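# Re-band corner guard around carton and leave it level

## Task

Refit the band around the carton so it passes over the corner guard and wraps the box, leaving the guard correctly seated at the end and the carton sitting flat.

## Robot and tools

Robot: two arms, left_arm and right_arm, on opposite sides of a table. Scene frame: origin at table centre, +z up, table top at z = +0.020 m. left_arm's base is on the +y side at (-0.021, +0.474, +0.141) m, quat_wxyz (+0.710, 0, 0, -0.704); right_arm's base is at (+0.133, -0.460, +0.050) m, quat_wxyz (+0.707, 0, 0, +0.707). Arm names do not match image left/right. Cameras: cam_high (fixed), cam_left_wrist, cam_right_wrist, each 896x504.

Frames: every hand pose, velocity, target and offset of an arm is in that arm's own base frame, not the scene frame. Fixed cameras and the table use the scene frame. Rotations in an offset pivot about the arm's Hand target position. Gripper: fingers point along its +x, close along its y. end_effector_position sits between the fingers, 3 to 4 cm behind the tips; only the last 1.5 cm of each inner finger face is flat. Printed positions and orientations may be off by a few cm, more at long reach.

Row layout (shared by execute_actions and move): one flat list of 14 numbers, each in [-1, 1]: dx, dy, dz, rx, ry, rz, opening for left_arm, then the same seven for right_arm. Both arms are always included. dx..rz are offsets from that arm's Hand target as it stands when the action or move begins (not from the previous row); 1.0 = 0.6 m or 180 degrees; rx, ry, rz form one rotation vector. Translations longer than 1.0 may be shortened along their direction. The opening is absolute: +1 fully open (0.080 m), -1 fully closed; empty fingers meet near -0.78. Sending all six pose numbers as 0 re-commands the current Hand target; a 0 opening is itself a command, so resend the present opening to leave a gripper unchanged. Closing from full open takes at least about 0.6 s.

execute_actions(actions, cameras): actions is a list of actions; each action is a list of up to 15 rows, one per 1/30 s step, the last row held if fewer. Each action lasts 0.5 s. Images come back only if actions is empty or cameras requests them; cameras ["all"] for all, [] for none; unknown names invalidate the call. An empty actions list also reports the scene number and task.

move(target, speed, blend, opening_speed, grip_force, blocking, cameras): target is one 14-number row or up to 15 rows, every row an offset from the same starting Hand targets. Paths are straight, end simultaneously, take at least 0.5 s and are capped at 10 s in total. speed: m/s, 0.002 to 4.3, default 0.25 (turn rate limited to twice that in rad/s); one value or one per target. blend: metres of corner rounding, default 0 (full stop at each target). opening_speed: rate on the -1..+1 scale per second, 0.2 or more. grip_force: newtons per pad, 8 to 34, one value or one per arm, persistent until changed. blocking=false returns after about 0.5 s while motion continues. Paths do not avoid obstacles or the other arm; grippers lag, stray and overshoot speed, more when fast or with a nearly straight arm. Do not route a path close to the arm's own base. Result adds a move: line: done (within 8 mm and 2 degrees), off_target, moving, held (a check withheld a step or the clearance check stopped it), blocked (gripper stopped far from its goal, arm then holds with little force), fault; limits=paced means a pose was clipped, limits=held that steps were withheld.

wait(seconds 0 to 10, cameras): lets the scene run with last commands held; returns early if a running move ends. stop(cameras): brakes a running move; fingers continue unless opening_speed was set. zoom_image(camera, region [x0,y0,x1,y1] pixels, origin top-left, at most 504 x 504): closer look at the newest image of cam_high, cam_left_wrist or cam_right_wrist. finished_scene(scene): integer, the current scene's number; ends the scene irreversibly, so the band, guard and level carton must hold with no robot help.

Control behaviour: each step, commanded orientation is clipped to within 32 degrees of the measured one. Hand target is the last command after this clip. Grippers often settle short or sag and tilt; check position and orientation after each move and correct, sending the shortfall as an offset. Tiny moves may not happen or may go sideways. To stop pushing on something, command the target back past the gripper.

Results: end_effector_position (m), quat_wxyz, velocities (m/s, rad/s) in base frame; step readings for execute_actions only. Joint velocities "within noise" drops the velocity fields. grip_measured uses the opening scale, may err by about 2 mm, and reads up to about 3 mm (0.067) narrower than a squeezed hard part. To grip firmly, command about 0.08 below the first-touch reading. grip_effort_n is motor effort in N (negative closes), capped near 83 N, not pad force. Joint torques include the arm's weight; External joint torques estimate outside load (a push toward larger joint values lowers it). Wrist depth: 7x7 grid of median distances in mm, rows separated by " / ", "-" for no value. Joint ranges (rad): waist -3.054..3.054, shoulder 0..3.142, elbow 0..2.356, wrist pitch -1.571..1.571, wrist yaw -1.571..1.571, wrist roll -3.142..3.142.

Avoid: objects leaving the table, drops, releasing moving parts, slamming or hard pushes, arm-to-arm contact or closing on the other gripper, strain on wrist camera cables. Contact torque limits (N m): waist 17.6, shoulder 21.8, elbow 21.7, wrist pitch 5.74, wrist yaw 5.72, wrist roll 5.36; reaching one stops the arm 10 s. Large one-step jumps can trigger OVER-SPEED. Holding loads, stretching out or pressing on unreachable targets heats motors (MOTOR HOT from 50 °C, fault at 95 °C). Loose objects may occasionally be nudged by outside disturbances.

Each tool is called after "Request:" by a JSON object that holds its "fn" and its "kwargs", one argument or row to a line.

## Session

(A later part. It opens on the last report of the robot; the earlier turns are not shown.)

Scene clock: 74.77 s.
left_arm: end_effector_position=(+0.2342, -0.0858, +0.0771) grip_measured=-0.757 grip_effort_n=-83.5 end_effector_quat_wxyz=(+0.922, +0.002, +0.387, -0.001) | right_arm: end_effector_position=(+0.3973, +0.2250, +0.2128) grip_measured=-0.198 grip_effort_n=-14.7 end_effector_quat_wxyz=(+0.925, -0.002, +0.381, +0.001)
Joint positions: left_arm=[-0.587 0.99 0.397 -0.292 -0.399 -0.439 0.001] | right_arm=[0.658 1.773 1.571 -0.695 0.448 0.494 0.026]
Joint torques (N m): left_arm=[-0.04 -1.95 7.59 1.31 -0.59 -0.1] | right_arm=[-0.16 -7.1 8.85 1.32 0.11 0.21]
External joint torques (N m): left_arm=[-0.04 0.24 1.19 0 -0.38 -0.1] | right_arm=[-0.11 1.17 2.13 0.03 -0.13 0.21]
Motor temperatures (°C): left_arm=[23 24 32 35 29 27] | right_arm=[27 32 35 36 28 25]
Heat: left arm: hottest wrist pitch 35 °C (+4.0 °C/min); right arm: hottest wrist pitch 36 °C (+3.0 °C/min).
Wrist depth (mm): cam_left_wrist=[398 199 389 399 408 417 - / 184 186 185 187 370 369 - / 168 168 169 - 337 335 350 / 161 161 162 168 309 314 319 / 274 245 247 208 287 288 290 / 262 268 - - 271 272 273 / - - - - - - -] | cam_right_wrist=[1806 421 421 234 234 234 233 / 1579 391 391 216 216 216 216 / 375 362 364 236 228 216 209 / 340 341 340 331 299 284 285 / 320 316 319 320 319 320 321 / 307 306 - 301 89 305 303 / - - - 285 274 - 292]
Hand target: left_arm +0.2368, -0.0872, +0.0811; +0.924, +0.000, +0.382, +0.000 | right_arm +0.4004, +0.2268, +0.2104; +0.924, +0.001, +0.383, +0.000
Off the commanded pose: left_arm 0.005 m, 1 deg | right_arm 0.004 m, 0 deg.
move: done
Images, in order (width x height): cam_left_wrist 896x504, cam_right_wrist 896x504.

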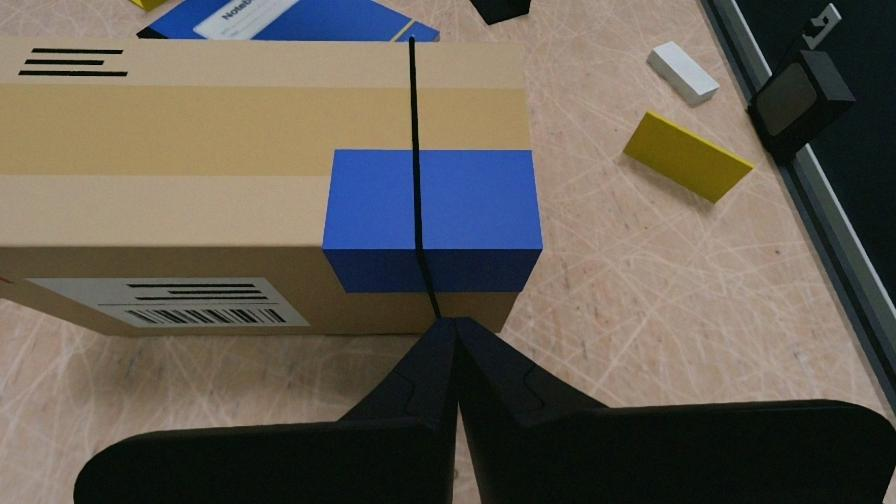

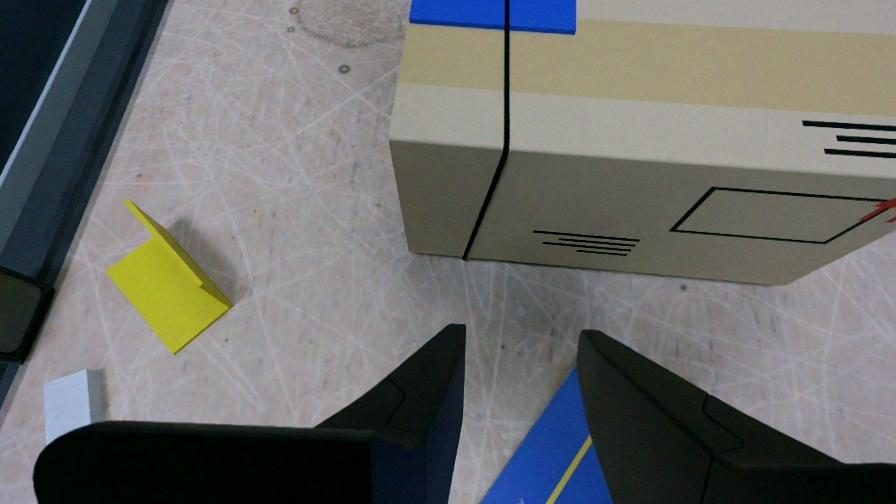

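Request:
{"fn": "move", "kwargs": {
  "target": [
    [0,0.0137,0,0,0,0,-0.3,0,0,0,0,0,0,-0.2],
    [0.061,0.0137,-0.0935,0,0,0,-0.3,0,0,0,0,0,0,-0.2]
  ],
  "cameras": ["cam_left_wrist"],
  "speed": 0.08
}}

Request:
{"fn": "zoom_image", "kwargs": {
  "camera": "cam_left_wrist",
  "region": [350, 230, 600, 430]
}}

Scene clock: 80.97 s.
left_arm: end_effector_position=(+0.2714, -0.0805, +0.0251) grip_measured=-0.304 grip_effort_n=20.2 end_effector_quat_wxyz=(+0.923, +0.002, +0.384, -0.002) | right_arm: end_effector_position=(+0.3973, +0.2250, +0.2128) grip_measured=-0.198 grip_effort_n=-15.1 end_effector_quat_wxyz=(+0.925, -0.002, +0.381, +0.001)
Joint positions: left_arm=[-0.451 1.342 0.317 0.184 -0.31 -0.325 0.021] | right_arm=[0.658 1.773 1.571 -0.695 0.448 0.494 0.026]
Joint torques (N m): left_arm=[1.09 -2.99 5.17 2.23 -0.18 0.12] | right_arm=[-0.17 -7.1 8.85 1.31 0.11 0.21]
External joint torques (N m): left_arm=[1.11 0.5 -0.03 0.87 -0.03 0.12] | right_arm=[-0.17 1.16 2.13 0.02 -0.13 0.21]
Heat: left arm: hottest wrist pitch 34 °C (+2.0 °C/min); right arm: hottest elbow 36 °C (+6.0 °C/min).
Wrist depth (mm): cam_left_wrist=[129 128 129 130 319 336 342 / 115 116 117 120 123 306 294 / - 108 103 104 265 271 272 / - 97 95 96 - 254 256 / 119 121 113 101 130 235 236 / 207 211 - 213 - 221 223 / - - - 202 - - -] | cam_right_wrist=[1551 421 422 233 233 234 233 / 1516 391 391 217 217 216 216 / 374 364 364 236 224 216 209 / 341 340 341 333 300 284 286 / 319 316 319 320 320 321 320 / 302 305 - 301 89 305 302 / - - - 285 - - 292]
Hand target: left_arm +0.2734, -0.0789, +0.0250; +0.924, +0.000, +0.382, +0.001 | right_arm +0.4004, +0.2268, +0.2104; +0.924, +0.001, +0.383, +0.000
Off the commanded pose: left_arm 0.002 m, 0 deg | right_arm 0.004 m, 0 deg.
move: done
Images, in order (width x height): cam_left_wrist 896x504.

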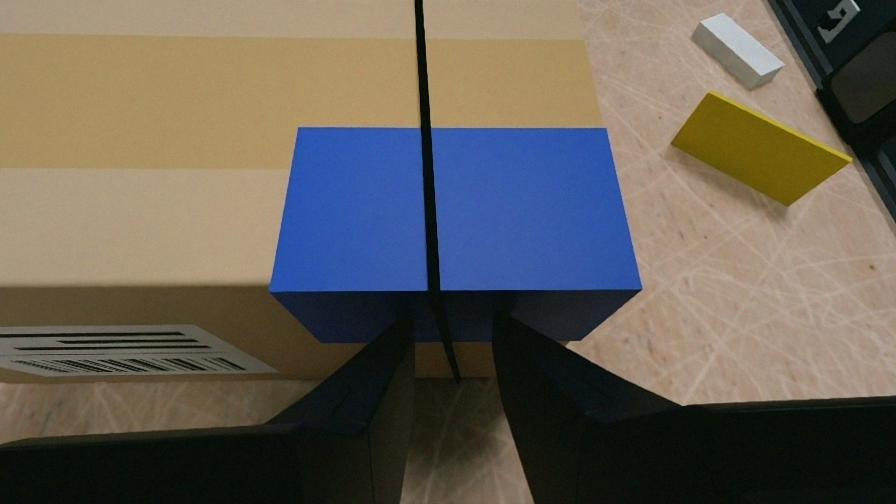

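Scaled by 2.016 from the camera's 896x504 image, which has a finer 1280x720 frame.

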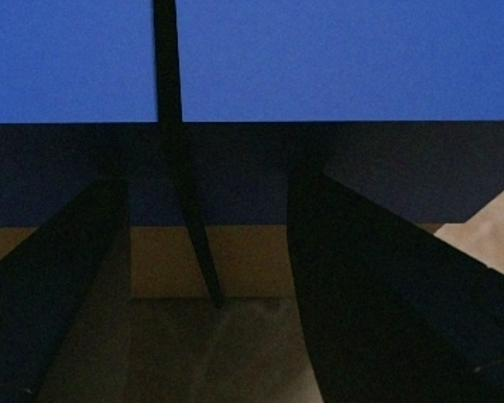

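Request:
{"fn": "move", "kwargs": {
  "target": [
    [0.001,0.002,0,0,0,0,-1,0,0,0,0,0,0,-0.2],
    [-0.03,0.002,0.035,0,0,0,-1,0,0,0,0,0,0,-0.2],
    [-0.045,0.002,0.07,0,0,0,-1,0,0,0,0,0,0,-0.2]
  ],
  "cameras": ["cam_left_wrist"],
  "speed": 0.06
}}

Scene clock: 85.83 s.
left_arm: end_effector_position=(+0.2436, -0.0765, +0.0612) grip_measured=-0.757 grip_effort_n=-83.5 end_effector_quat_wxyz=(+0.921, +0.003, +0.390, +0.000) | right_arm: end_effector_position=(+0.3973, +0.2250, +0.2128) grip_measured=-0.198 grip_effort_n=-14.7 end_effector_quat_wxyz=(+0.925, -0.002, +0.381, +0.001)
Joint positions: left_arm=[-0.505 1.05 0.352 -0.17 -0.345 -0.372 0.001] | right_arm=[0.658 1.773 1.571 -0.695 0.448 0.494 0.026]
Joint torques (N m): left_arm=[-0.34 -3.15 7.15 1.35 -0.49 -0.06] | right_arm=[-0.16 -7.1 8.85 1.31 0.11 0.21]
External joint torques (N m): left_arm=[-0.35 -0.79 1.03 0.05 -0.31 -0.06] | right_arm=[-0.18 1.12 2.14 0.02 -0.12 0.21]
Heat: left arm: hottest wrist pitch 35 °C (+3.0 °C/min); right arm: hottest elbow 37 °C (+7.0 °C/min).
Wrist depth (mm): cam_left_wrist=[178 179 181 181 376 382 1205 / 162 163 164 165 336 348 - / 146 149 150 - 317 317 323 / 141 142 143 140 282 293 294 / 216 219 222 175 267 271 272 / 248 251 - - 255 256 258 / - - - - - - -] | cam_right_wrist=[1570 421 423 234 234 234 233 / 1473 389 391 216 216 216 216 / 369 363 364 236 224 216 209 / 341 341 340 332 299 285 285 / 320 317 319 319 319 320 321 / 304 305 - 302 89 306 302 / - - - 285 - - 292]
Hand target: left_arm +0.2464, -0.0778, +0.0671; +0.924, +0.000, +0.382, +0.000 | right_arm +0.4004, +0.2268, +0.2104; +0.924, +0.001, +0.383, +0.000
Off the commanded pose: left_arm 0.007 m, 1 deg | right_arm 0.004 m, 0 deg.
move: done
Images, in order (width x height): cam_left_wrist 896x504.

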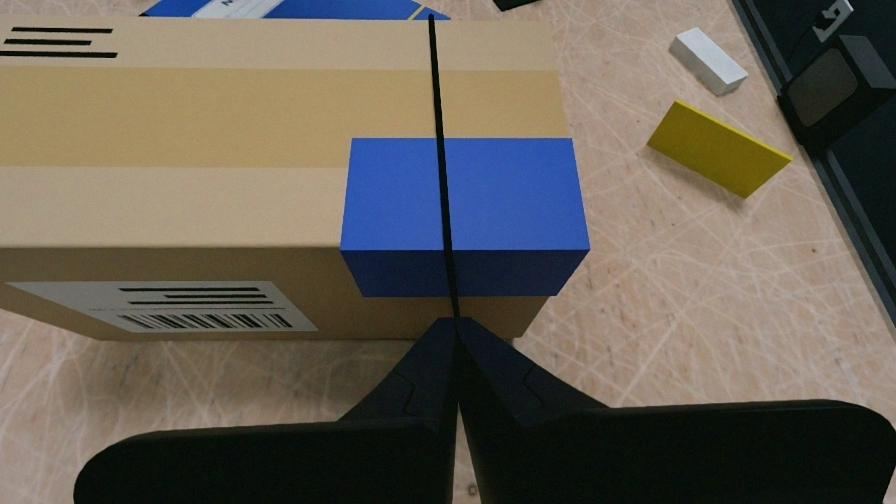

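Request:
{"fn": "zoom_image", "kwargs": {
  "camera": "cam_left_wrist",
  "region": [380, 220, 520, 360]
}}

Request:
{"fn": "zoom_image", "kwargs": {
  "camera": "cam_high",
  "region": [450, 160, 570, 240]
}}

Scaled by 3.600 from the camera's 896x504 image, which has a finer 1280x720 frame.

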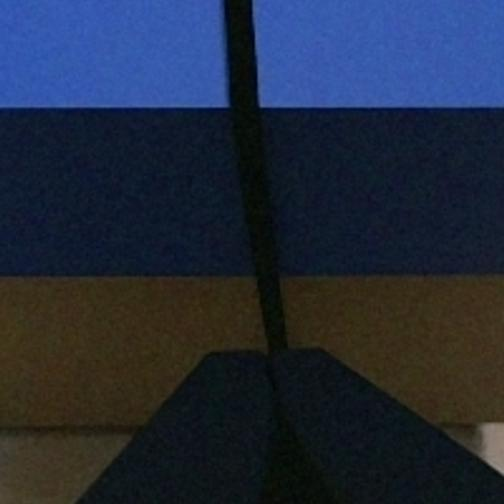

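This scene's latest camera images include none from cam_high. They are from: cam_left_wrist. cam_high's image comes with the result of a call that names it in "cameras".

Request:
{"fn": "move", "kwargs": {
  "target": [0,-0.02,0,0,0,0,-1,0,0,0,0,0,0,-0.2],
  "cameras": ["cam_left_wrist"],
  "speed": 0.08
}}

Request:
{"fn": "zoom_image", "kwargs": {
  "camera": "cam_left_wrist",
  "region": [380, 200, 540, 360]
}}

Scene clock: 92.40 s.
left_arm: end_effector_position=(+0.2439, -0.0883, +0.0636) grip_measured=-0.757 grip_effort_n=-83.5 end_effector_quat_wxyz=(+0.922, +0.001, +0.386, -0.001) | right_arm: end_effector_position=(+0.3973, +0.2250, +0.2128) grip_measured=-0.198 grip_effort_n=-15.1 end_effector_quat_wxyz=(+0.925, -0.002, +0.381, +0.001)
Joint positions: left_arm=[-0.568 1.079 0.373 -0.171 -0.386 -0.423 0.001] | right_arm=[0.658 1.773 1.571 -0.695 0.448 0.494 0.026]
Joint torques (N m): left_arm=[-0.33 -2.09 7.2 1.31 -0.61 -0.06] | right_arm=[-0.17 -7.12 8.86 1.32 0.11 0.21]
External joint torques (N m): left_arm=[-0.32 0.47 1.04 -0.01 -0.4 -0.06] | right_arm=[-0.17 1.05 2.21 0.04 -0.12 0.21]
Heat: left arm: hottest wrist pitch 35 °C (+2.0 °C/min); right arm: hottest elbow 38 °C (+8.1 °C/min).
Wrist depth (mm): cam_left_wrist=[183 184 183 188 390 394 1487 / 166 167 168 169 352 354 - / 151 152 150 152 321 314 1186 / 144 145 144 141 291 298 305 / 210 212 213 183 272 275 277 / 250 253 - - 258 259 261 / - - - - - - -] | cam_right_wrist=[1870 423 422 233 234 233 233 / 1542 390 392 216 216 217 216 / 1449 363 363 237 224 216 209 / 346 345 341 332 299 284 285 / 319 322 319 319 319 319 320 / 305 305 - 301 89 306 301 / - - - 285 - - 292]
Hand target: left_arm +0.2464, -0.0897, +0.0670; +0.924, +0.000, +0.382, +0.000 | right_arm +0.4004, +0.2268, +0.2104; +0.924, +0.001, +0.383, +0.000
Off the commanded pose: left_arm 0.005 m, 1 deg | right_arm 0.004 m, 0 deg.
move: done
Images, in order (width x height): cam_left_wrist 896x504.

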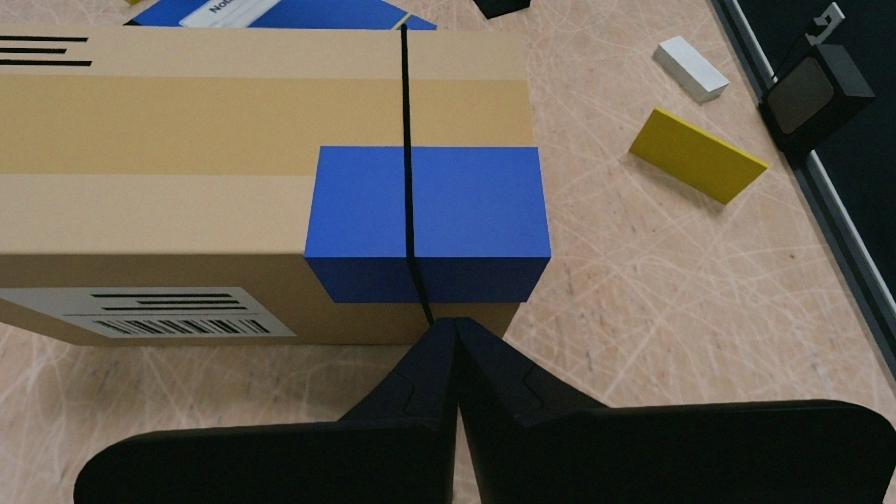

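Scaled by 3.150 from the camera's 896x504 image, which has a finer 1280x720 frame.

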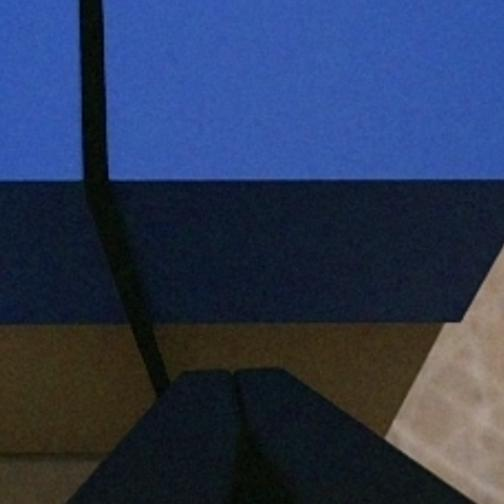

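Request:
{"fn": "move", "kwargs": {
  "target": [
    [0,0.022,0,0,0,0,-0.4,0,0,0,0,0,0,-0.2],
    [0.0555,0.022,-0.0667,0,0,0,-0.4,0,0,0,0,0,0,-0.2],
    [0.0555,0.022,-0.0667,0,0,0,-1,0,0,0,0,0,0,-0.2],
    [0.03,0.022,-0.03,0,0,0,-1,0,0,0,0,0,0,-0.2]
  ],
  "cameras": ["cam_left_wrist"],
  "speed": 0.06
}}

Request:
{"fn": "zoom_image", "kwargs": {
  "camera": "cam_left_wrist",
  "region": [380, 200, 540, 360]
}}

Scene clock: 102.10 s.
left_arm: end_effector_position=(+0.2576, -0.0744, +0.0379) grip_measured=-0.757 grip_effort_n=-83.5 end_effector_quat_wxyz=(+0.917, +0.006, +0.399, -0.001) | right_arm: end_effector_position=(+0.3973, +0.2250, +0.2128) grip_measured=-0.198 grip_effort_n=-15.1 end_effector_quat_wxyz=(+0.925, -0.002, +0.381, +0.001)
Joint positions: left_arm=[-0.449 1.207 0.329 0.004 -0.302 -0.328 0.001] | right_arm=[0.658 1.773 1.571 -0.695 0.448 0.494 0.026]
Joint torques (N m): left_arm=[-0.22 -4.75 7.35 1.45 -0.67 -0.15] | right_arm=[-0.17 -7.1 8.85 1.31 0.11 0.21]
External joint torques (N m): left_arm=[-0.22 -1.71 1.57 0.09 -0.51 -0.15] | right_arm=[-0.16 1.02 2.25 0.06 -0.13 0.21]
Heat: left arm: hottest wrist pitch 35 °C (+1.0 °C/min); right arm: hottest elbow 39 °C (+8.1 °C/min).
Wrist depth (mm): cam_left_wrist=[140 141 142 143 149 336 336 / 128 129 128 131 136 315 315 / 121 119 117 117 117 284 282 / 120 121 114 111 117 263 264 / 197 178 183 139 241 245 245 / 225 228 - - 231 232 233 / - - - - - - -] | cam_right_wrist=[1579 422 423 233 234 234 233 / 1516 389 391 217 216 217 216 / 1418 363 364 236 224 216 209 / 345 339 342 331 299 285 286 / 319 319 320 319 320 320 320 / 299 305 - 301 89 305 302 / - - - 285 274 - 292]
Hand target: left_arm +0.2644, -0.0766, +0.0490; +0.924, +0.000, +0.382, +0.000 | right_arm +0.4004, +0.2268, +0.2104; +0.924, +0.001, +0.383, +0.000
Off the commanded pose: left_arm 0.013 m, 2 deg | right_arm 0.004 m, 0 deg.
move: off_target (left_arm)
Images, in order (width x height): cam_left_wrist 896x504.

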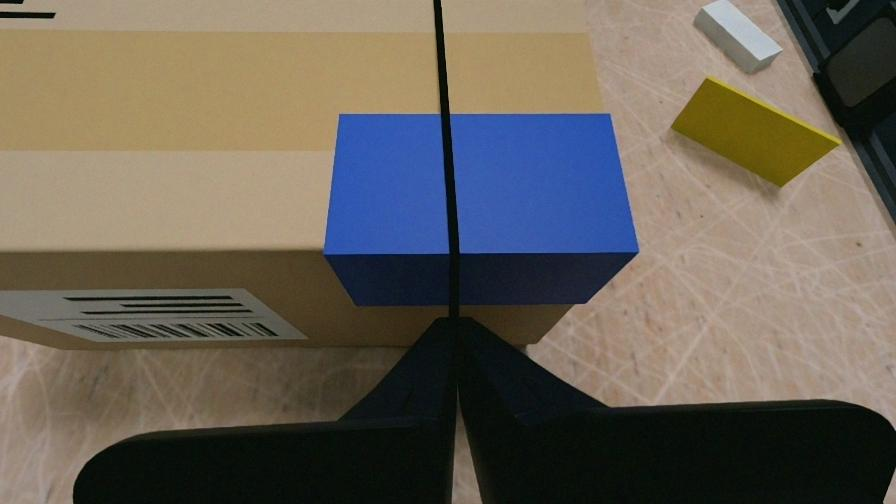

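Scaled by 3.150 from the camera's 896x504 image, which has a finer 1280x720 frame.

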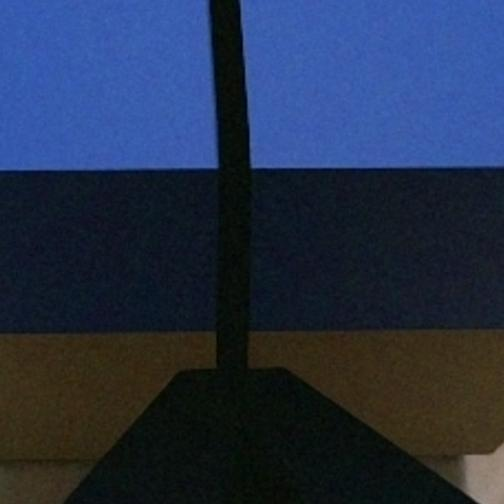

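Request:
{"fn": "move", "kwargs": {
  "target": [
    [-0.022,0,0.05,0,0,0,-1,0,0,0,0,0,0,-0.2],
    [-0.022,-0.014,0.05,0,0,0,-1,0,0,0,0,0,0,-0.2],
    [0.004,-0.0115,-0.027,0,0,0,-1,0,0,0,0,0,0,-0.2]
  ],
  "cameras": ["cam_left_wrist"],
  "speed": 0.06
}}

Request:
{"fn": "zoom_image", "kwargs": {
  "camera": "cam_left_wrist",
  "region": [380, 200, 540, 360]
}}

Scene clock: 109.03 s.
left_arm: end_effector_position=(+0.2675, -0.0841, +0.0343) grip_measured=-0.757 grip_effort_n=-83.5 end_effector_quat_wxyz=(+0.924, +0.000, +0.381, +0.001) | right_arm: end_effector_position=(+0.3973, +0.2250, +0.2128) grip_measured=-0.198 grip_effort_n=-14.7 end_effector_quat_wxyz=(+0.925, -0.002, +0.381, +0.001)
Joint positions: left_arm=[-0.483 1.29 0.331 0.115 -0.338 -0.356 0.001] | right_arm=[0.658 1.773 1.571 -0.695 0.448 0.494 0.026]
Joint torques (N m): left_arm=[0.12 -3.09 4.64 1.77 -0.12 0.16] | right_arm=[-0.17 -7.1 8.85 1.31 0.11 0.21]
External joint torques (N m): left_arm=[0.13 0.23 -0.75 0.44 0.05 0.16] | right_arm=[-0.11 1.23 2.1 0.02 -0.13 0.2]
Motor temperatures (°C): left_arm=[23 25 33 35 29 27] | right_arm=[26 35 40 36 28 25]
Heat: left arm: hottest wrist pitch 35 °C (+1.0 °C/min); right arm: hottest elbow 40 °C (+9.1 °C/min).
Wrist depth (mm): cam_left_wrist=[140 142 144 147 337 360 1174 / 127 128 129 131 310 317 321 / 118 117 115 117 277 286 290 / 108 107 107 106 256 265 268 / 149 135 140 104 236 246 248 / 218 221 223 - 230 231 232 / - - - - - - -] | cam_right_wrist=[1713 421 423 234 234 233 233 / 1524 390 390 217 217 216 216 / 370 364 364 235 224 216 209 / 345 339 339 332 299 284 285 / 320 320 319 319 320 319 320 / 298 305 - 300 89 304 302 / - - - 285 274 - 292]
Hand target: left_arm +0.2668, -0.0835, +0.0328; +0.924, +0.000, +0.382, +0.000 | right_arm +0.4004, +0.2268, +0.2104; +0.924, +0.001, +0.383, +0.000
Off the commanded pose: left_arm 0.002 m, 0 deg | right_arm 0.004 m, 0 deg.
move: done
Images, in order (width x height): cam_left_wrist 896x504.

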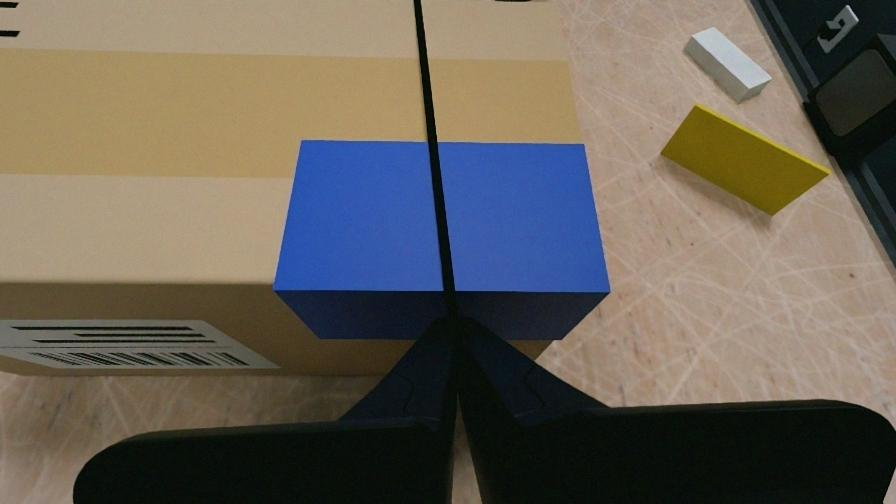

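Scaled by 3.150 from the camera's 896x504 image, which has a finer 1280x720 frame.

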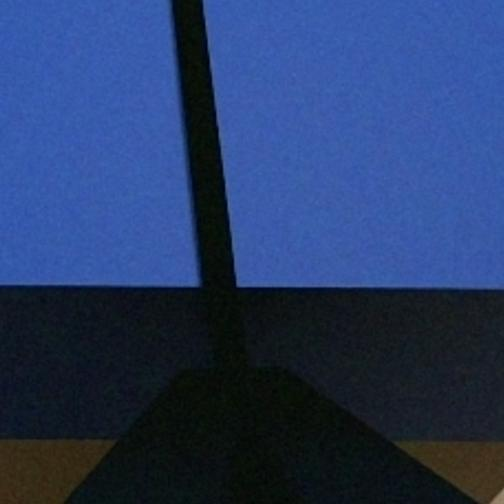

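Request:
{"fn": "move", "kwargs": {
  "target": [0,0,0,0,0,0,-0.4,0,0,0,0,0,0,-0.2],
  "opening_speed": 0.6
}}

Request:
{"fn": "move", "kwargs": {
  "target": [-0.1,0,0.1,0,0,0,-0.4,0.09,0.002,-0.075,0,0,0,-0.2],
  "cameras": ["cam_left_wrist","cam_right_wrist"],
  "speed": 0.15
}}

Request:
{"fn": "zoom_image", "kwargs": {
  "camera": "cam_left_wrist",
  "region": [280, 50, 680, 350]
}}

Scene clock: 117.27 s.
left_arm: end_effector_position=(+0.2682, -0.0845, +0.0349) grip_measured=-0.405 grip_effort_n=20.2 end_effector_quat_wxyz=(+0.925, -0.001, +0.379, +0.001) | right_arm: end_effector_position=(+0.3973, +0.2250, +0.2128) grip_measured=-0.198 grip_effort_n=-15.1 end_effector_quat_wxyz=(+0.925, -0.002, +0.381, +0.001)
Joint positions: left_arm=[-0.483 1.29 0.331 0.12 -0.338 -0.356 0.017] | right_arm=[0.658 1.773 1.571 -0.695 0.448 0.494 0.026]
Joint torques (N m): left_arm=[0.67 -3.19 4.55 1.44 -0.07 0.07] | right_arm=[-0.17 -7.1 8.85 1.32 0.11 0.21]
External joint torques (N m): left_arm=[0.71 0.17 -0.94 0.06 0.09 0.07] | right_arm=[-0.16 1.18 2.12 0.03 -0.13 0.21]
Heat: left arm: hottest wrist pitch 35 °C (+0.0 °C/min); right arm: hottest elbow 41 °C (+10.1 °C/min).
Wrist depth (mm): cam_left_wrist=[143 144 145 150 347 359 - / 129 130 129 133 314 324 - / 120 119 117 119 281 284 299 / - 109 107 106 257 268 271 / 130 130 130 110 238 247 249 / 219 223 - 222 - 234 235 / - - - 208 - - -] | cam_right_wrist=[2044 423 423 234 234 233 233 / 1524 390 391 216 216 216 216 / 1449 363 363 235 224 216 209 / 345 338 341 332 298 285 285 / 319 317 319 319 320 320 321 / 301 305 - 302 89 305 303 / - - - 285 274 - 292]
Hand target: left_arm +0.2668, -0.0834, +0.0327; +0.924, +0.000, +0.382, +0.000 | right_arm +0.4004, +0.2268, +0.2104; +0.924, +0.001, +0.383, +0.000
Off the commanded pose: left_arm 0.003 m, 0 deg | right_arm 0.004 m, 0 deg.
move: done

Scene clock: 118.50 s.
left_arm: end_effector_position=(+0.2048, -0.0822, +0.0869) grip_measured=-0.404 grip_effort_n=20.2 end_effector_quat_wxyz=(+0.921, +0.004, +0.390, +0.000) | right_arm: end_effector_position=(+0.4512, +0.2262, +0.1686) grip_measured=-0.198 grip_effort_n=-15.1 end_effector_quat_wxyz=(+0.924, +0.002, +0.382, -0.001)
Joint positions: left_arm=[-0.691 0.831 0.394 -0.495 -0.463 -0.529 0.017] | right_arm=[0.581 1.948 1.62 -0.544 0.399 0.438 0.026]
Joint torques (N m): left_arm=[-0.37 -1.91 7.4 1.14 -0.59 -0.08] | right_arm=[-0.11 -8.4 8.78 1.54 0.09 -0.14]
External joint torques (N m): left_arm=[-0.36 -0.5 0.84 -0.11 -0.33 -0.08] | right_arm=[-0.05 1.2 2.03 0.22 -0.12 -0.14]
Heat: left arm: hottest wrist pitch 35 °C (+0.0 °C/min); right arm: hottest elbow 41 °C (+10.1 °C/min).
Wrist depth (mm): cam_left_wrist=[218 219 216 221 421 418 1350 / 198 198 200 200 381 384 1263 / 184 185 185 183 349 348 1270 / 227 228 229 231 319 321 332 / 292 291 300 300 297 298 302 / 274 278 - - - 282 281 / - - - 254 - - -] | cam_right_wrist=[365 358 356 169 168 168 167 / 326 332 331 157 157 156 156 / 310 310 305 148 146 146 145 / 290 289 289 185 173 165 157 / 264 272 272 265 235 240 222 / 255 257 - 255 98 258 255 / - - - 240 239 - 246]
Hand target: left_arm +0.2067, -0.0835, +0.0927; +0.924, +0.000, +0.382, +0.000 | right_arm +0.4543, +0.2281, +0.1653; +0.924, +0.001, +0.383, +0.001
Off the commanded pose: left_arm 0.006 m, 1 deg | right_arm 0.005 m, 0 deg.
move: done
Images, in order (width x height): cam_left_wrist 896x504, cam_right_wrist 896x504.

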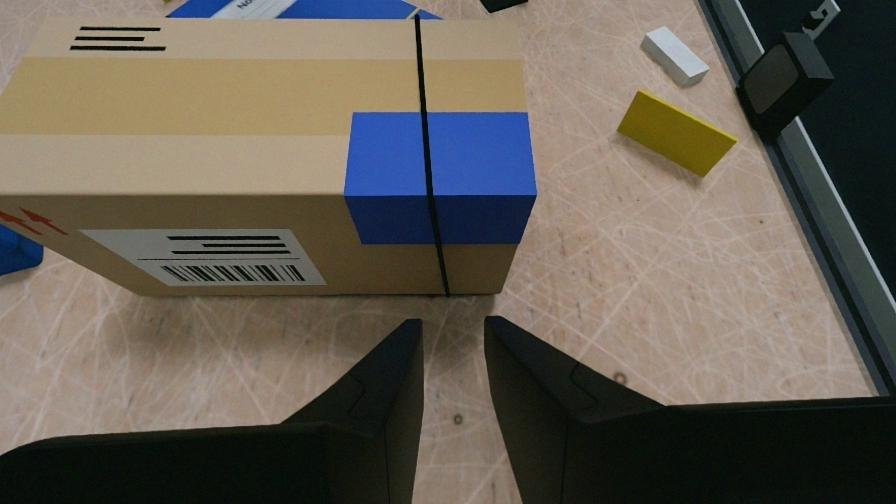

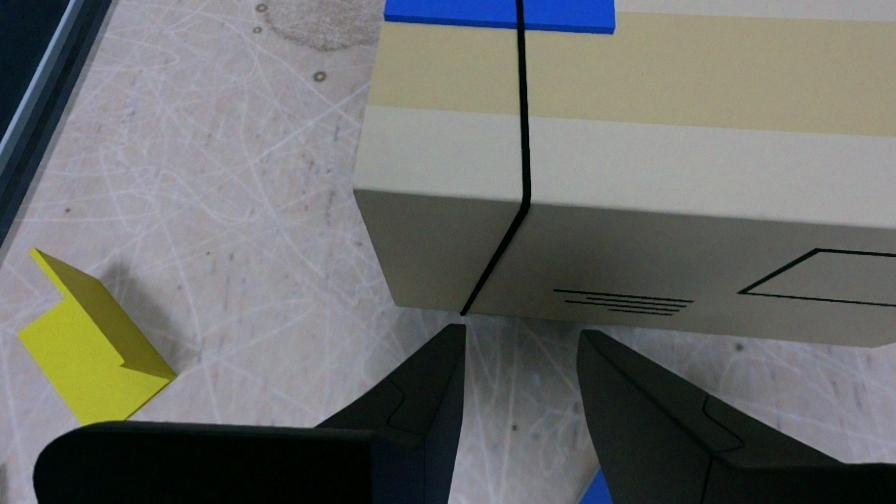

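Scaled by 1.260 from the camera's 896x504 image, which has a finer 1280x720 frame.

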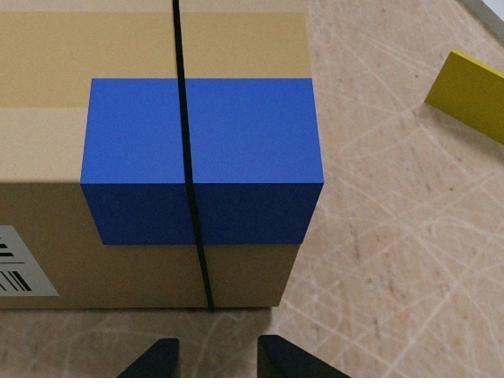

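Request:
{"fn": "move", "kwargs": {
  "target": [0,0,0,0,0,0,-0.4,0.05,-0.009,-0.042,0,0,0,-0.2],
  "cameras": ["cam_right_wrist"],
  "speed": 0.15
}}

Request:
{"fn": "zoom_image", "kwargs": {
  "camera": "cam_right_wrist",
  "region": [380, 180, 680, 380]
}}

Scene clock: 123.43 s.
left_arm: end_effector_position=(+0.2047, -0.0822, +0.0869) grip_measured=-0.404 grip_effort_n=20.2 end_effector_quat_wxyz=(+0.921, +0.005, +0.390, +0.000) | right_arm: end_effector_position=(+0.4813, +0.2210, +0.1443) grip_measured=-0.198 grip_effort_n=-14.7 end_effector_quat_wxyz=(+0.924, +0.002, +0.381, -0.001)
Joint positions: left_arm=[-0.691 0.831 0.394 -0.495 -0.463 -0.529 0.017] | right_arm=[0.533 2.047 1.661 -0.471 0.368 0.399 0.026]
Joint torques (N m): left_arm=[-0.35 -2.24 7.49 1.14 -0.56 -0.08] | right_arm=[-0.07 -8.95 8.75 1.56 0.07 -0.14]
External joint torques (N m): left_arm=[-0.34 -0.82 0.87 -0.12 -0.31 -0.08] | right_arm=[0.01 1.24 2.08 0.23 -0.13 -0.14]
Heat: left arm: hottest elbow 34 °C (+3.0 °C/min); right arm: hottest elbow 40 °C (+8.1 °C/min).
Wrist depth (mm): cam_left_wrist=[218 219 219 221 420 429 - / 198 199 199 204 382 386 1305 / 184 184 185 183 350 347 1291 / 246 228 230 233 319 323 321 / 294 290 299 301 297 298 303 / 273 277 - - - 281 281 / - - - 255 - - -] | cam_right_wrist=[322 322 317 135 132 134 133 / 300 300 125 125 125 124 124 / 279 278 117 117 115 116 116 / 262 262 117 112 111 109 107 / 246 246 243 154 140 160 138 / 228 234 - 227 98 201 225 / - - - 216 216 - 222]
Hand target: left_arm +0.2067, -0.0835, +0.0927; +0.924, +0.000, +0.382, +0.000 | right_arm +0.4843, +0.2227, +0.1400; +0.924, +0.001, +0.383, +0.001
Off the commanded pose: left_arm 0.006 m, 1 deg | right_arm 0.005 m, 0 deg.
move: done
Images, in order (width x height): cam_right_wrist 896x504.

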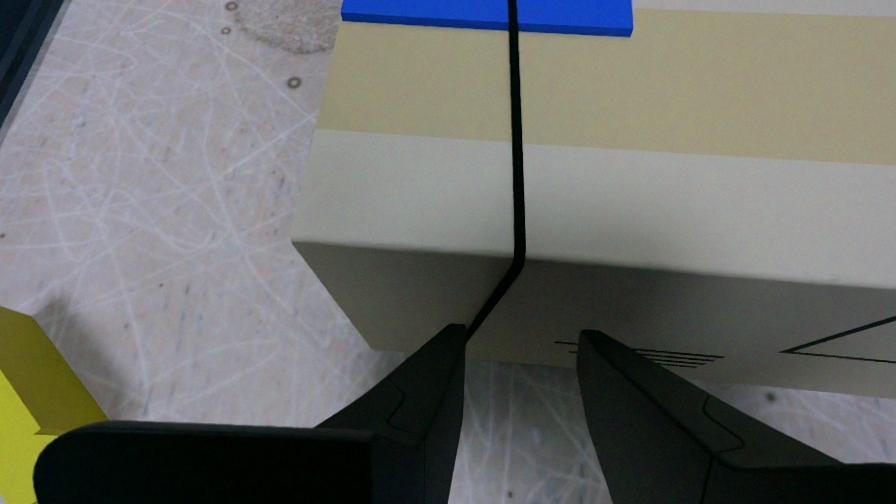

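Scaled by 1.680 from the camera's 896x504 image, which has a finer 1280x720 frame.

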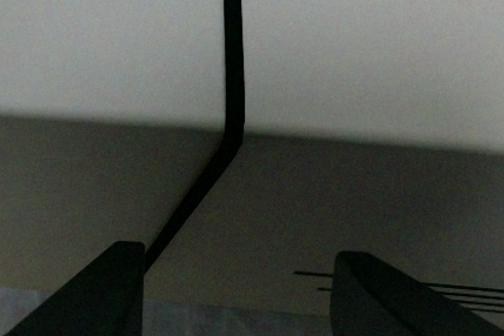

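Request:
{"fn": "move", "kwargs": {
  "target": [
    [0,0,0,0,0,0,-0.4,0.033,0.003,-0.015,0,0,0,-0.2],
    [0,0,0,0,0,0,-0.4,0.033,0.003,-0.015,0,0,0,-1]
  ],
  "cameras": ["cam_right_wrist"],
  "speed": 0.06
}}

Request:
{"fn": "zoom_image", "kwargs": {
  "camera": "cam_right_wrist",
  "region": [430, 230, 630, 390]
}}

Scene clock: 129.57 s.
left_arm: end_effector_position=(+0.2047, -0.0822, +0.0869) grip_measured=-0.404 grip_effort_n=20.7 end_effector_quat_wxyz=(+0.921, +0.005, +0.390, +0.000) | right_arm: end_effector_position=(+0.4964, +0.2226, +0.1336) grip_measured=-0.771 grip_effort_n=-36.0 end_effector_quat_wxyz=(+0.922, -0.002, +0.388, -0.001)
Joint positions: left_arm=[-0.691 0.831 0.394 -0.495 -0.463 -0.529 0.017] | right_arm=[0.518 2.116 1.731 -0.483 0.356 0.385 0]
Joint torques (N m): left_arm=[-0.2 -2.23 7.37 1.14 -0.62 -0.11] | right_arm=[-0.4 -8.55 9.93 2.49 0.08 -0.16]
External joint torques (N m): left_arm=[-0.2 -0.8 0.8 -0.1 -0.36 -0.11] | right_arm=[-0.31 1.99 3.31 1.18 -0.11 -0.16]
Heat: left arm: hottest elbow 35 °C (+3.0 °C/min); right arm: hottest elbow 41 °C (+8.1 °C/min).
Wrist depth (mm): cam_left_wrist=[218 219 220 221 419 427 1063 / 198 198 199 204 381 389 1342 / 184 185 185 182 349 348 1270 / 228 230 231 233 320 322 337 / 293 290 300 301 297 299 300 / 274 278 - - - 281 282 / - - - 255 - - -] | cam_right_wrist=[299 301 119 117 115 117 116 / 281 280 - 109 109 109 110 / 262 262 - 102 101 103 - / 246 247 96 96 97 96 97 / 232 232 144 111 99 98 91 / 220 219 219 - 81 167 156 / - - - - - - 212]
Hand target: left_arm +0.2067, -0.0835, +0.0927; +0.924, +0.000, +0.382, +0.000 | right_arm +0.5042, +0.2244, +0.1312; +0.924, +0.001, +0.383, +0.000
Off the commanded pose: left_arm 0.006 m, 1 deg | right_arm 0.008 m, 1 deg.
move: done; target 2's new opening was sent with right_arm's hand 0.010 m and 0 deg from that target
Images, in order (width x height): cam_right_wrist 896x504.

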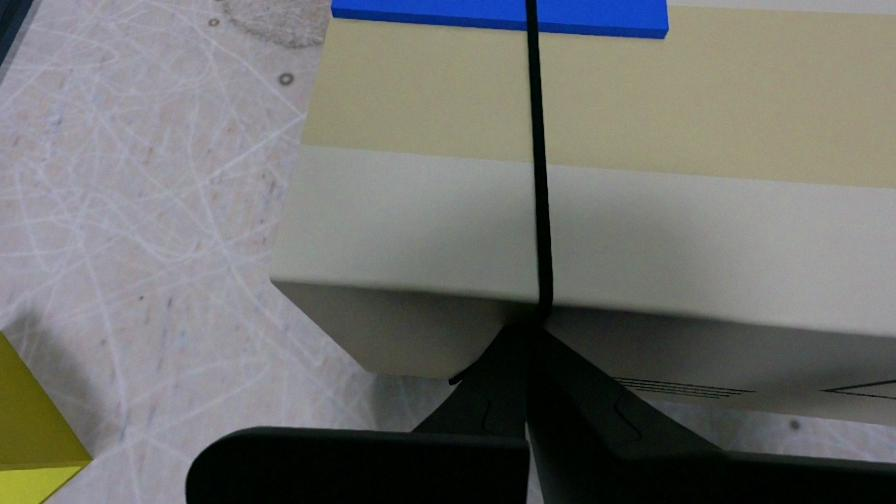

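Scaled by 2.520 from the camera's 896x504 image, which has a finer 1280x720 frame.

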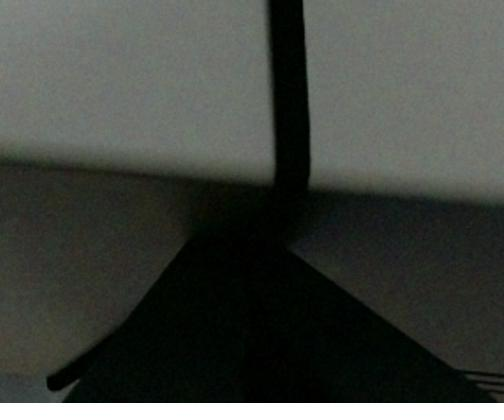

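Request:
{"fn": "move", "kwargs": {
  "target": [
    [0,0,0,0,0,0,-0.4,-0.026,0.0,0.037,0,0,0,-1],
    [0,0,0,0,0,0,-0.4,-0.026,0.03,0.037,0,0,0,-1],
    [0,0,0,0,0,0,-0.4,-0.026,0.02,0.037,0,0,0,-1],
    [0,0,0,0,0,0,-0.4,-0.004,0.02,0.001,0,0,0,-1]
  ],
  "cameras": ["cam_left_wrist","cam_right_wrist"],
  "speed": 0.06
}}

Request:
{"fn": "zoom_image", "kwargs": {
  "camera": "cam_left_wrist",
  "region": [280, 0, 680, 300]
}}

Scene clock: 136.20 s.
left_arm: end_effector_position=(+0.2047, -0.0822, +0.0869) grip_measured=-0.404 grip_effort_n=20.2 end_effector_quat_wxyz=(+0.921, +0.005, +0.390, +0.000) | right_arm: end_effector_position=(+0.4962, +0.2369, +0.1430) grip_measured=-0.772 grip_effort_n=-31.9 end_effector_quat_wxyz=(+0.925, +0.002, +0.381, +0.002)
Joint positions: left_arm=[-0.691 0.831 0.394 -0.495 -0.463 -0.529 0.017] | right_arm=[0.545 2.131 1.785 -0.511 0.373 0.406 0]
Joint torques (N m): left_arm=[-0.05 -2.27 7.37 1.19 -0.59 -0.05] | right_arm=[-0.61 -8.58 7.45 2.97 0.06 -0.17]
External joint torques (N m): left_arm=[-0.06 -0.86 0.81 -0.06 -0.33 -0.05] | right_arm=[-0.61 2.33 0.65 1.61 -0.14 -0.17]
Heat: left arm: hottest elbow 35 °C (+3.0 °C/min); right arm: hottest elbow 41 °C (+6.1 °C/min).
Wrist depth (mm): cam_left_wrist=[218 219 216 221 422 433 - / 197 198 199 204 379 383 - / 184 185 185 183 347 348 - / 227 230 230 232 319 321 334 / 293 290 298 300 297 298 303 / 273 278 - - - 281 283 / - - - 255 - - -] | cam_right_wrist=[320 319 319 128 127 127 130 / 297 296 296 122 122 121 121 / 277 276 276 114 113 113 114 / 259 258 255 107 106 107 106 / 244 244 239 107 102 102 101 / 219 229 231 - 81 168 145 / - - - - - - 221]
Hand target: left_arm +0.2067, -0.0835, +0.0927; +0.924, +0.000, +0.382, +0.000 | right_arm +0.5018, +0.2363, +0.1317; +0.924, +0.001, +0.383, +0.000
Off the commanded pose: left_arm 0.006 m, 1 deg | right_arm 0.013 m, 0 deg.
move: off_target (right_arm)
Images, in order (width x height): cam_left_wrist 896x504, cam_right_wrist 896x504.

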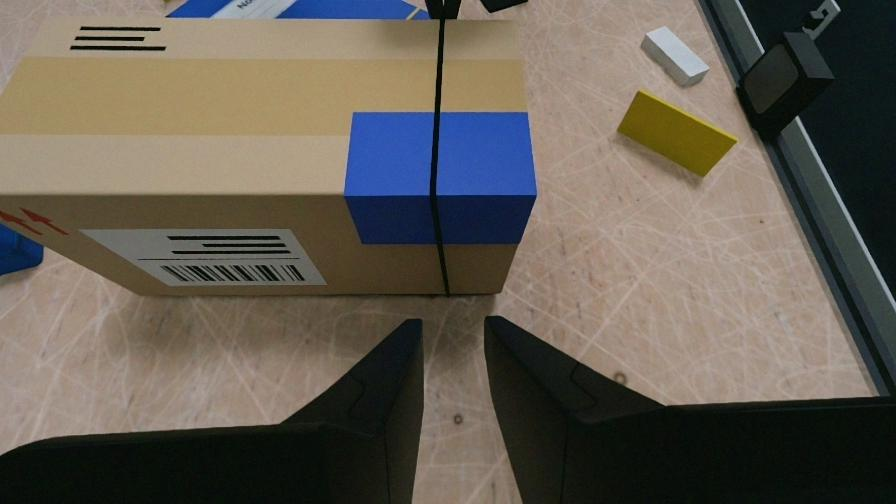

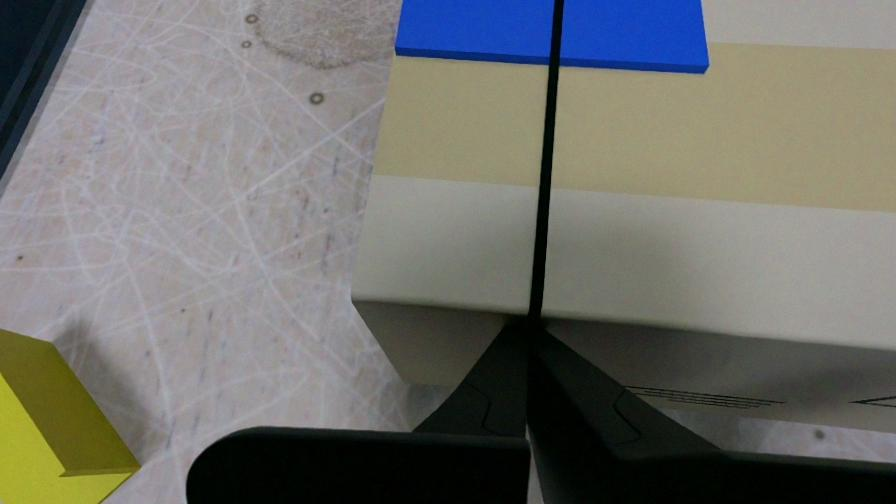

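Scaled by 1.260 from the camera's 896x504 image, which has a finer 1280x720 frame.

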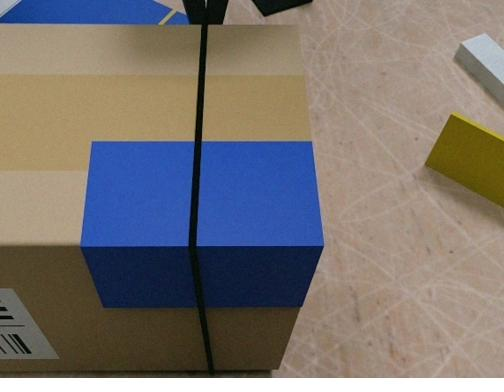

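Request:
{"fn": "move", "kwargs": {
  "target": [0,0,0,0,0,0,-0.4,-0.001,0,0.004,0,0,0,-0.3],
  "opening_speed": 0.4
}}

Request:
{"fn": "move", "kwargs": {
  "target": [0,0,0,0,0,0,-0.4,-0.15,-0.03,0.12,0,0,0,-0.3],
  "cameras": ["all"]
}}

Request:
{"fn": "zoom_image", "kwargs": {
  "camera": "cam_left_wrist",
  "region": [280, 0, 680, 300]
}}

Request:
{"fn": "zoom_image", "kwargs": {
  "camera": "cam_high",
  "region": [440, 160, 560, 300]
}}

Scene clock: 140.80 s.
left_arm: end_effector_position=(+0.2047, -0.0822, +0.0869) grip_measured=-0.404 grip_effort_n=20.2 end_effector_quat_wxyz=(+0.921, +0.005, +0.390, +0.000) | right_arm: end_effector_position=(+0.4958, +0.2416, +0.1423) grip_measured=-0.303 grip_effort_n=13.3 end_effector_quat_wxyz=(+0.925, +0.004, +0.380, +0.009)
Joint positions: left_arm=[-0.691 0.831 0.394 -0.495 -0.463 -0.529 0.017] | right_arm=[0.55 2.134 1.784 -0.502 0.363 0.405 0.021]
Joint torques (N m): left_arm=[-0.25 -2.22 7.54 1.19 -0.58 -0.08] | right_arm=[-0.98 -9.17 8.1 1.77 0.38 -0.15]
External joint torques (N m): left_arm=[-0.26 -0.82 1.02 -0.05 -0.32 -0.08] | right_arm=[-1.06 1.74 1.33 0.42 0.2 -0.15]
Heat: left arm: hottest elbow 36 °C (+4.0 °C/min); right arm: hottest elbow 41 °C (+5.0 °C/min).
Wrist depth (mm): cam_left_wrist=[218 219 216 220 422 435 - / 198 199 200 203 379 385 1415 / 184 185 185 182 348 349 1249 / 226 228 230 233 320 322 322 / 293 290 298 300 298 298 298 / 274 277 - - - 281 281 / - - - 255 - - -] | cam_right_wrist=[318 322 320 127 126 125 128 / 300 298 296 121 120 120 118 / 279 277 276 113 112 112 112 / 261 259 259 106 105 106 103 / 248 244 242 114 103 102 99 / - 232 232 192 91 135 142 / - - - 213 210 - 218]
Hand target: left_arm +0.2067, -0.0835, +0.0927; +0.924, +0.000, +0.382, +0.000 | right_arm +0.5012, +0.2364, +0.1342; +0.924, +0.001, +0.383, +0.000
Off the commanded pose: left_arm 0.006 m, 1 deg | right_arm 0.011 m, 1 deg.
move: off_target (right_arm)

Scene clock: 141.87 s.
left_arm: end_effector_position=(+0.2047, -0.0822, +0.0869) grip_measured=-0.404 grip_effort_n=20.2 end_effector_quat_wxyz=(+0.921, +0.005, +0.390, +0.000) | right_arm: end_effector_position=(+0.4132, +0.2197, +0.2062) grip_measured=-0.302 grip_effort_n=11.9 end_effector_quat_wxyz=(+0.924, -0.001, +0.383, +0.003)
Joint positions: left_arm=[-0.691 0.831 0.394 -0.495 -0.463 -0.529 0.017] | right_arm=[0.62 1.808 1.589 -0.668 0.418 0.464 0.021]
Joint torques (N m): left_arm=[-0.09 -2 7.52 1.19 -0.51 -0.09] | right_arm=[0.09 -10.14 6.41 1.39 0.32 0.21]
External joint torques (N m): left_arm=[-0.1 -0.61 1.02 -0.04 -0.25 -0.09] | right_arm=[0.01 -1.61 -0.3 0.09 0.11 0.21]
Heat: left arm: hottest elbow 36 °C (+4.0 °C/min); right arm: hottest elbow 41 °C (+5.0 °C/min).
Wrist depth (mm): cam_left_wrist=[219 219 220 221 421 422 - / 198 199 200 204 381 385 1320 / 184 185 185 184 347 350 1249 / 227 228 230 232 320 324 325 / 292 291 300 300 297 298 304 / 274 277 - - - 281 282 / - - - 255 - - -] | cam_right_wrist=[1648 410 410 222 219 221 221 / 1499 381 380 207 206 206 205 / 355 355 354 208 198 197 194 / 331 331 331 281 265 246 236 / 312 310 312 315 311 310 311 / 298 297 299 290 91 294 294 / - - - 275 265 - 285]
Hand target: left_arm +0.2067, -0.0835, +0.0927; +0.924, +0.000, +0.382, +0.000 | right_arm +0.4111, +0.2184, +0.2062; +0.924, +0.000, +0.383, +0.000
Off the commanded pose: left_arm 0.006 m, 1 deg | right_arm 0.002 m, 0 deg.
move: done

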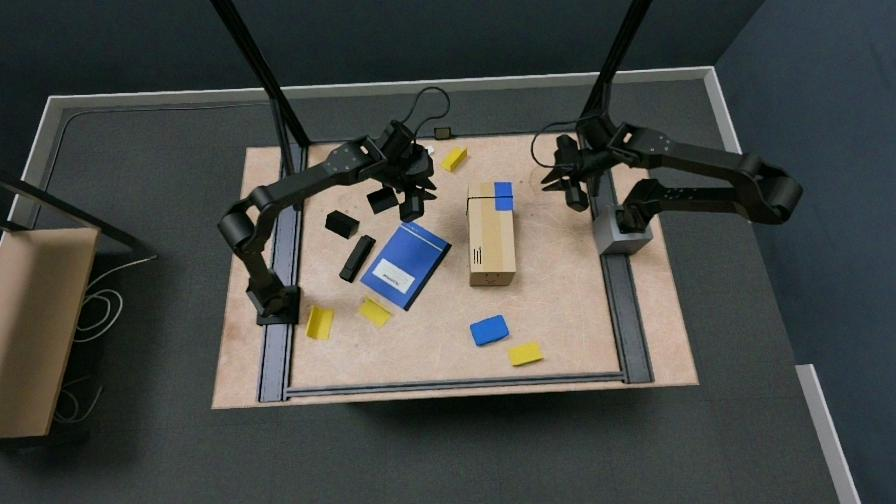

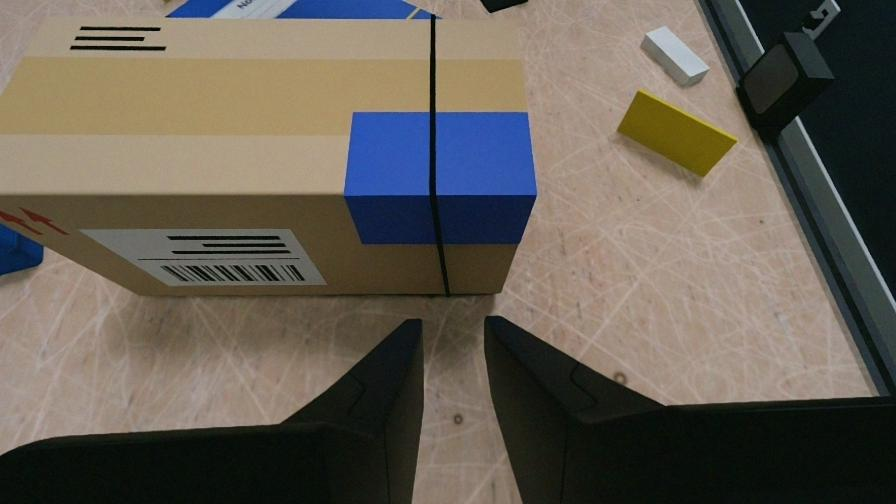

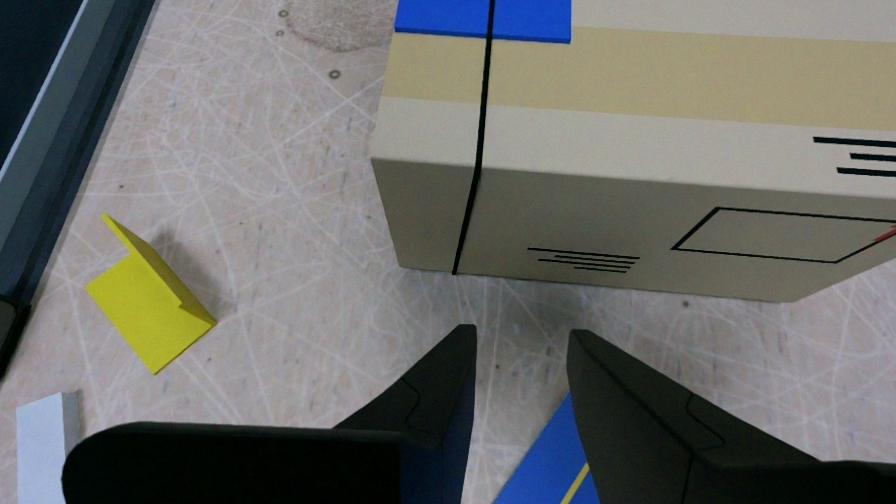

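Scaled by 1.260 from the camera's 896x504 image, which has a finer 1280x720 frame.

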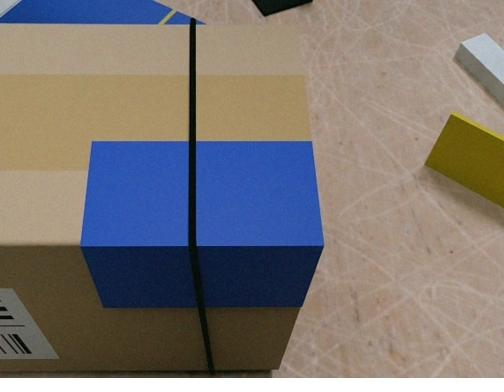

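Scaled by 3.600 from the camera's 896x504 image, which has a finer 1280x720 frame.

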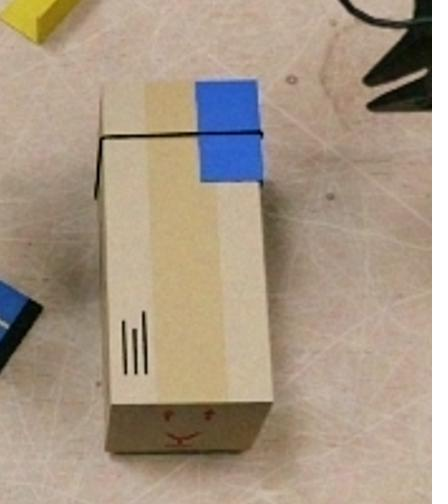

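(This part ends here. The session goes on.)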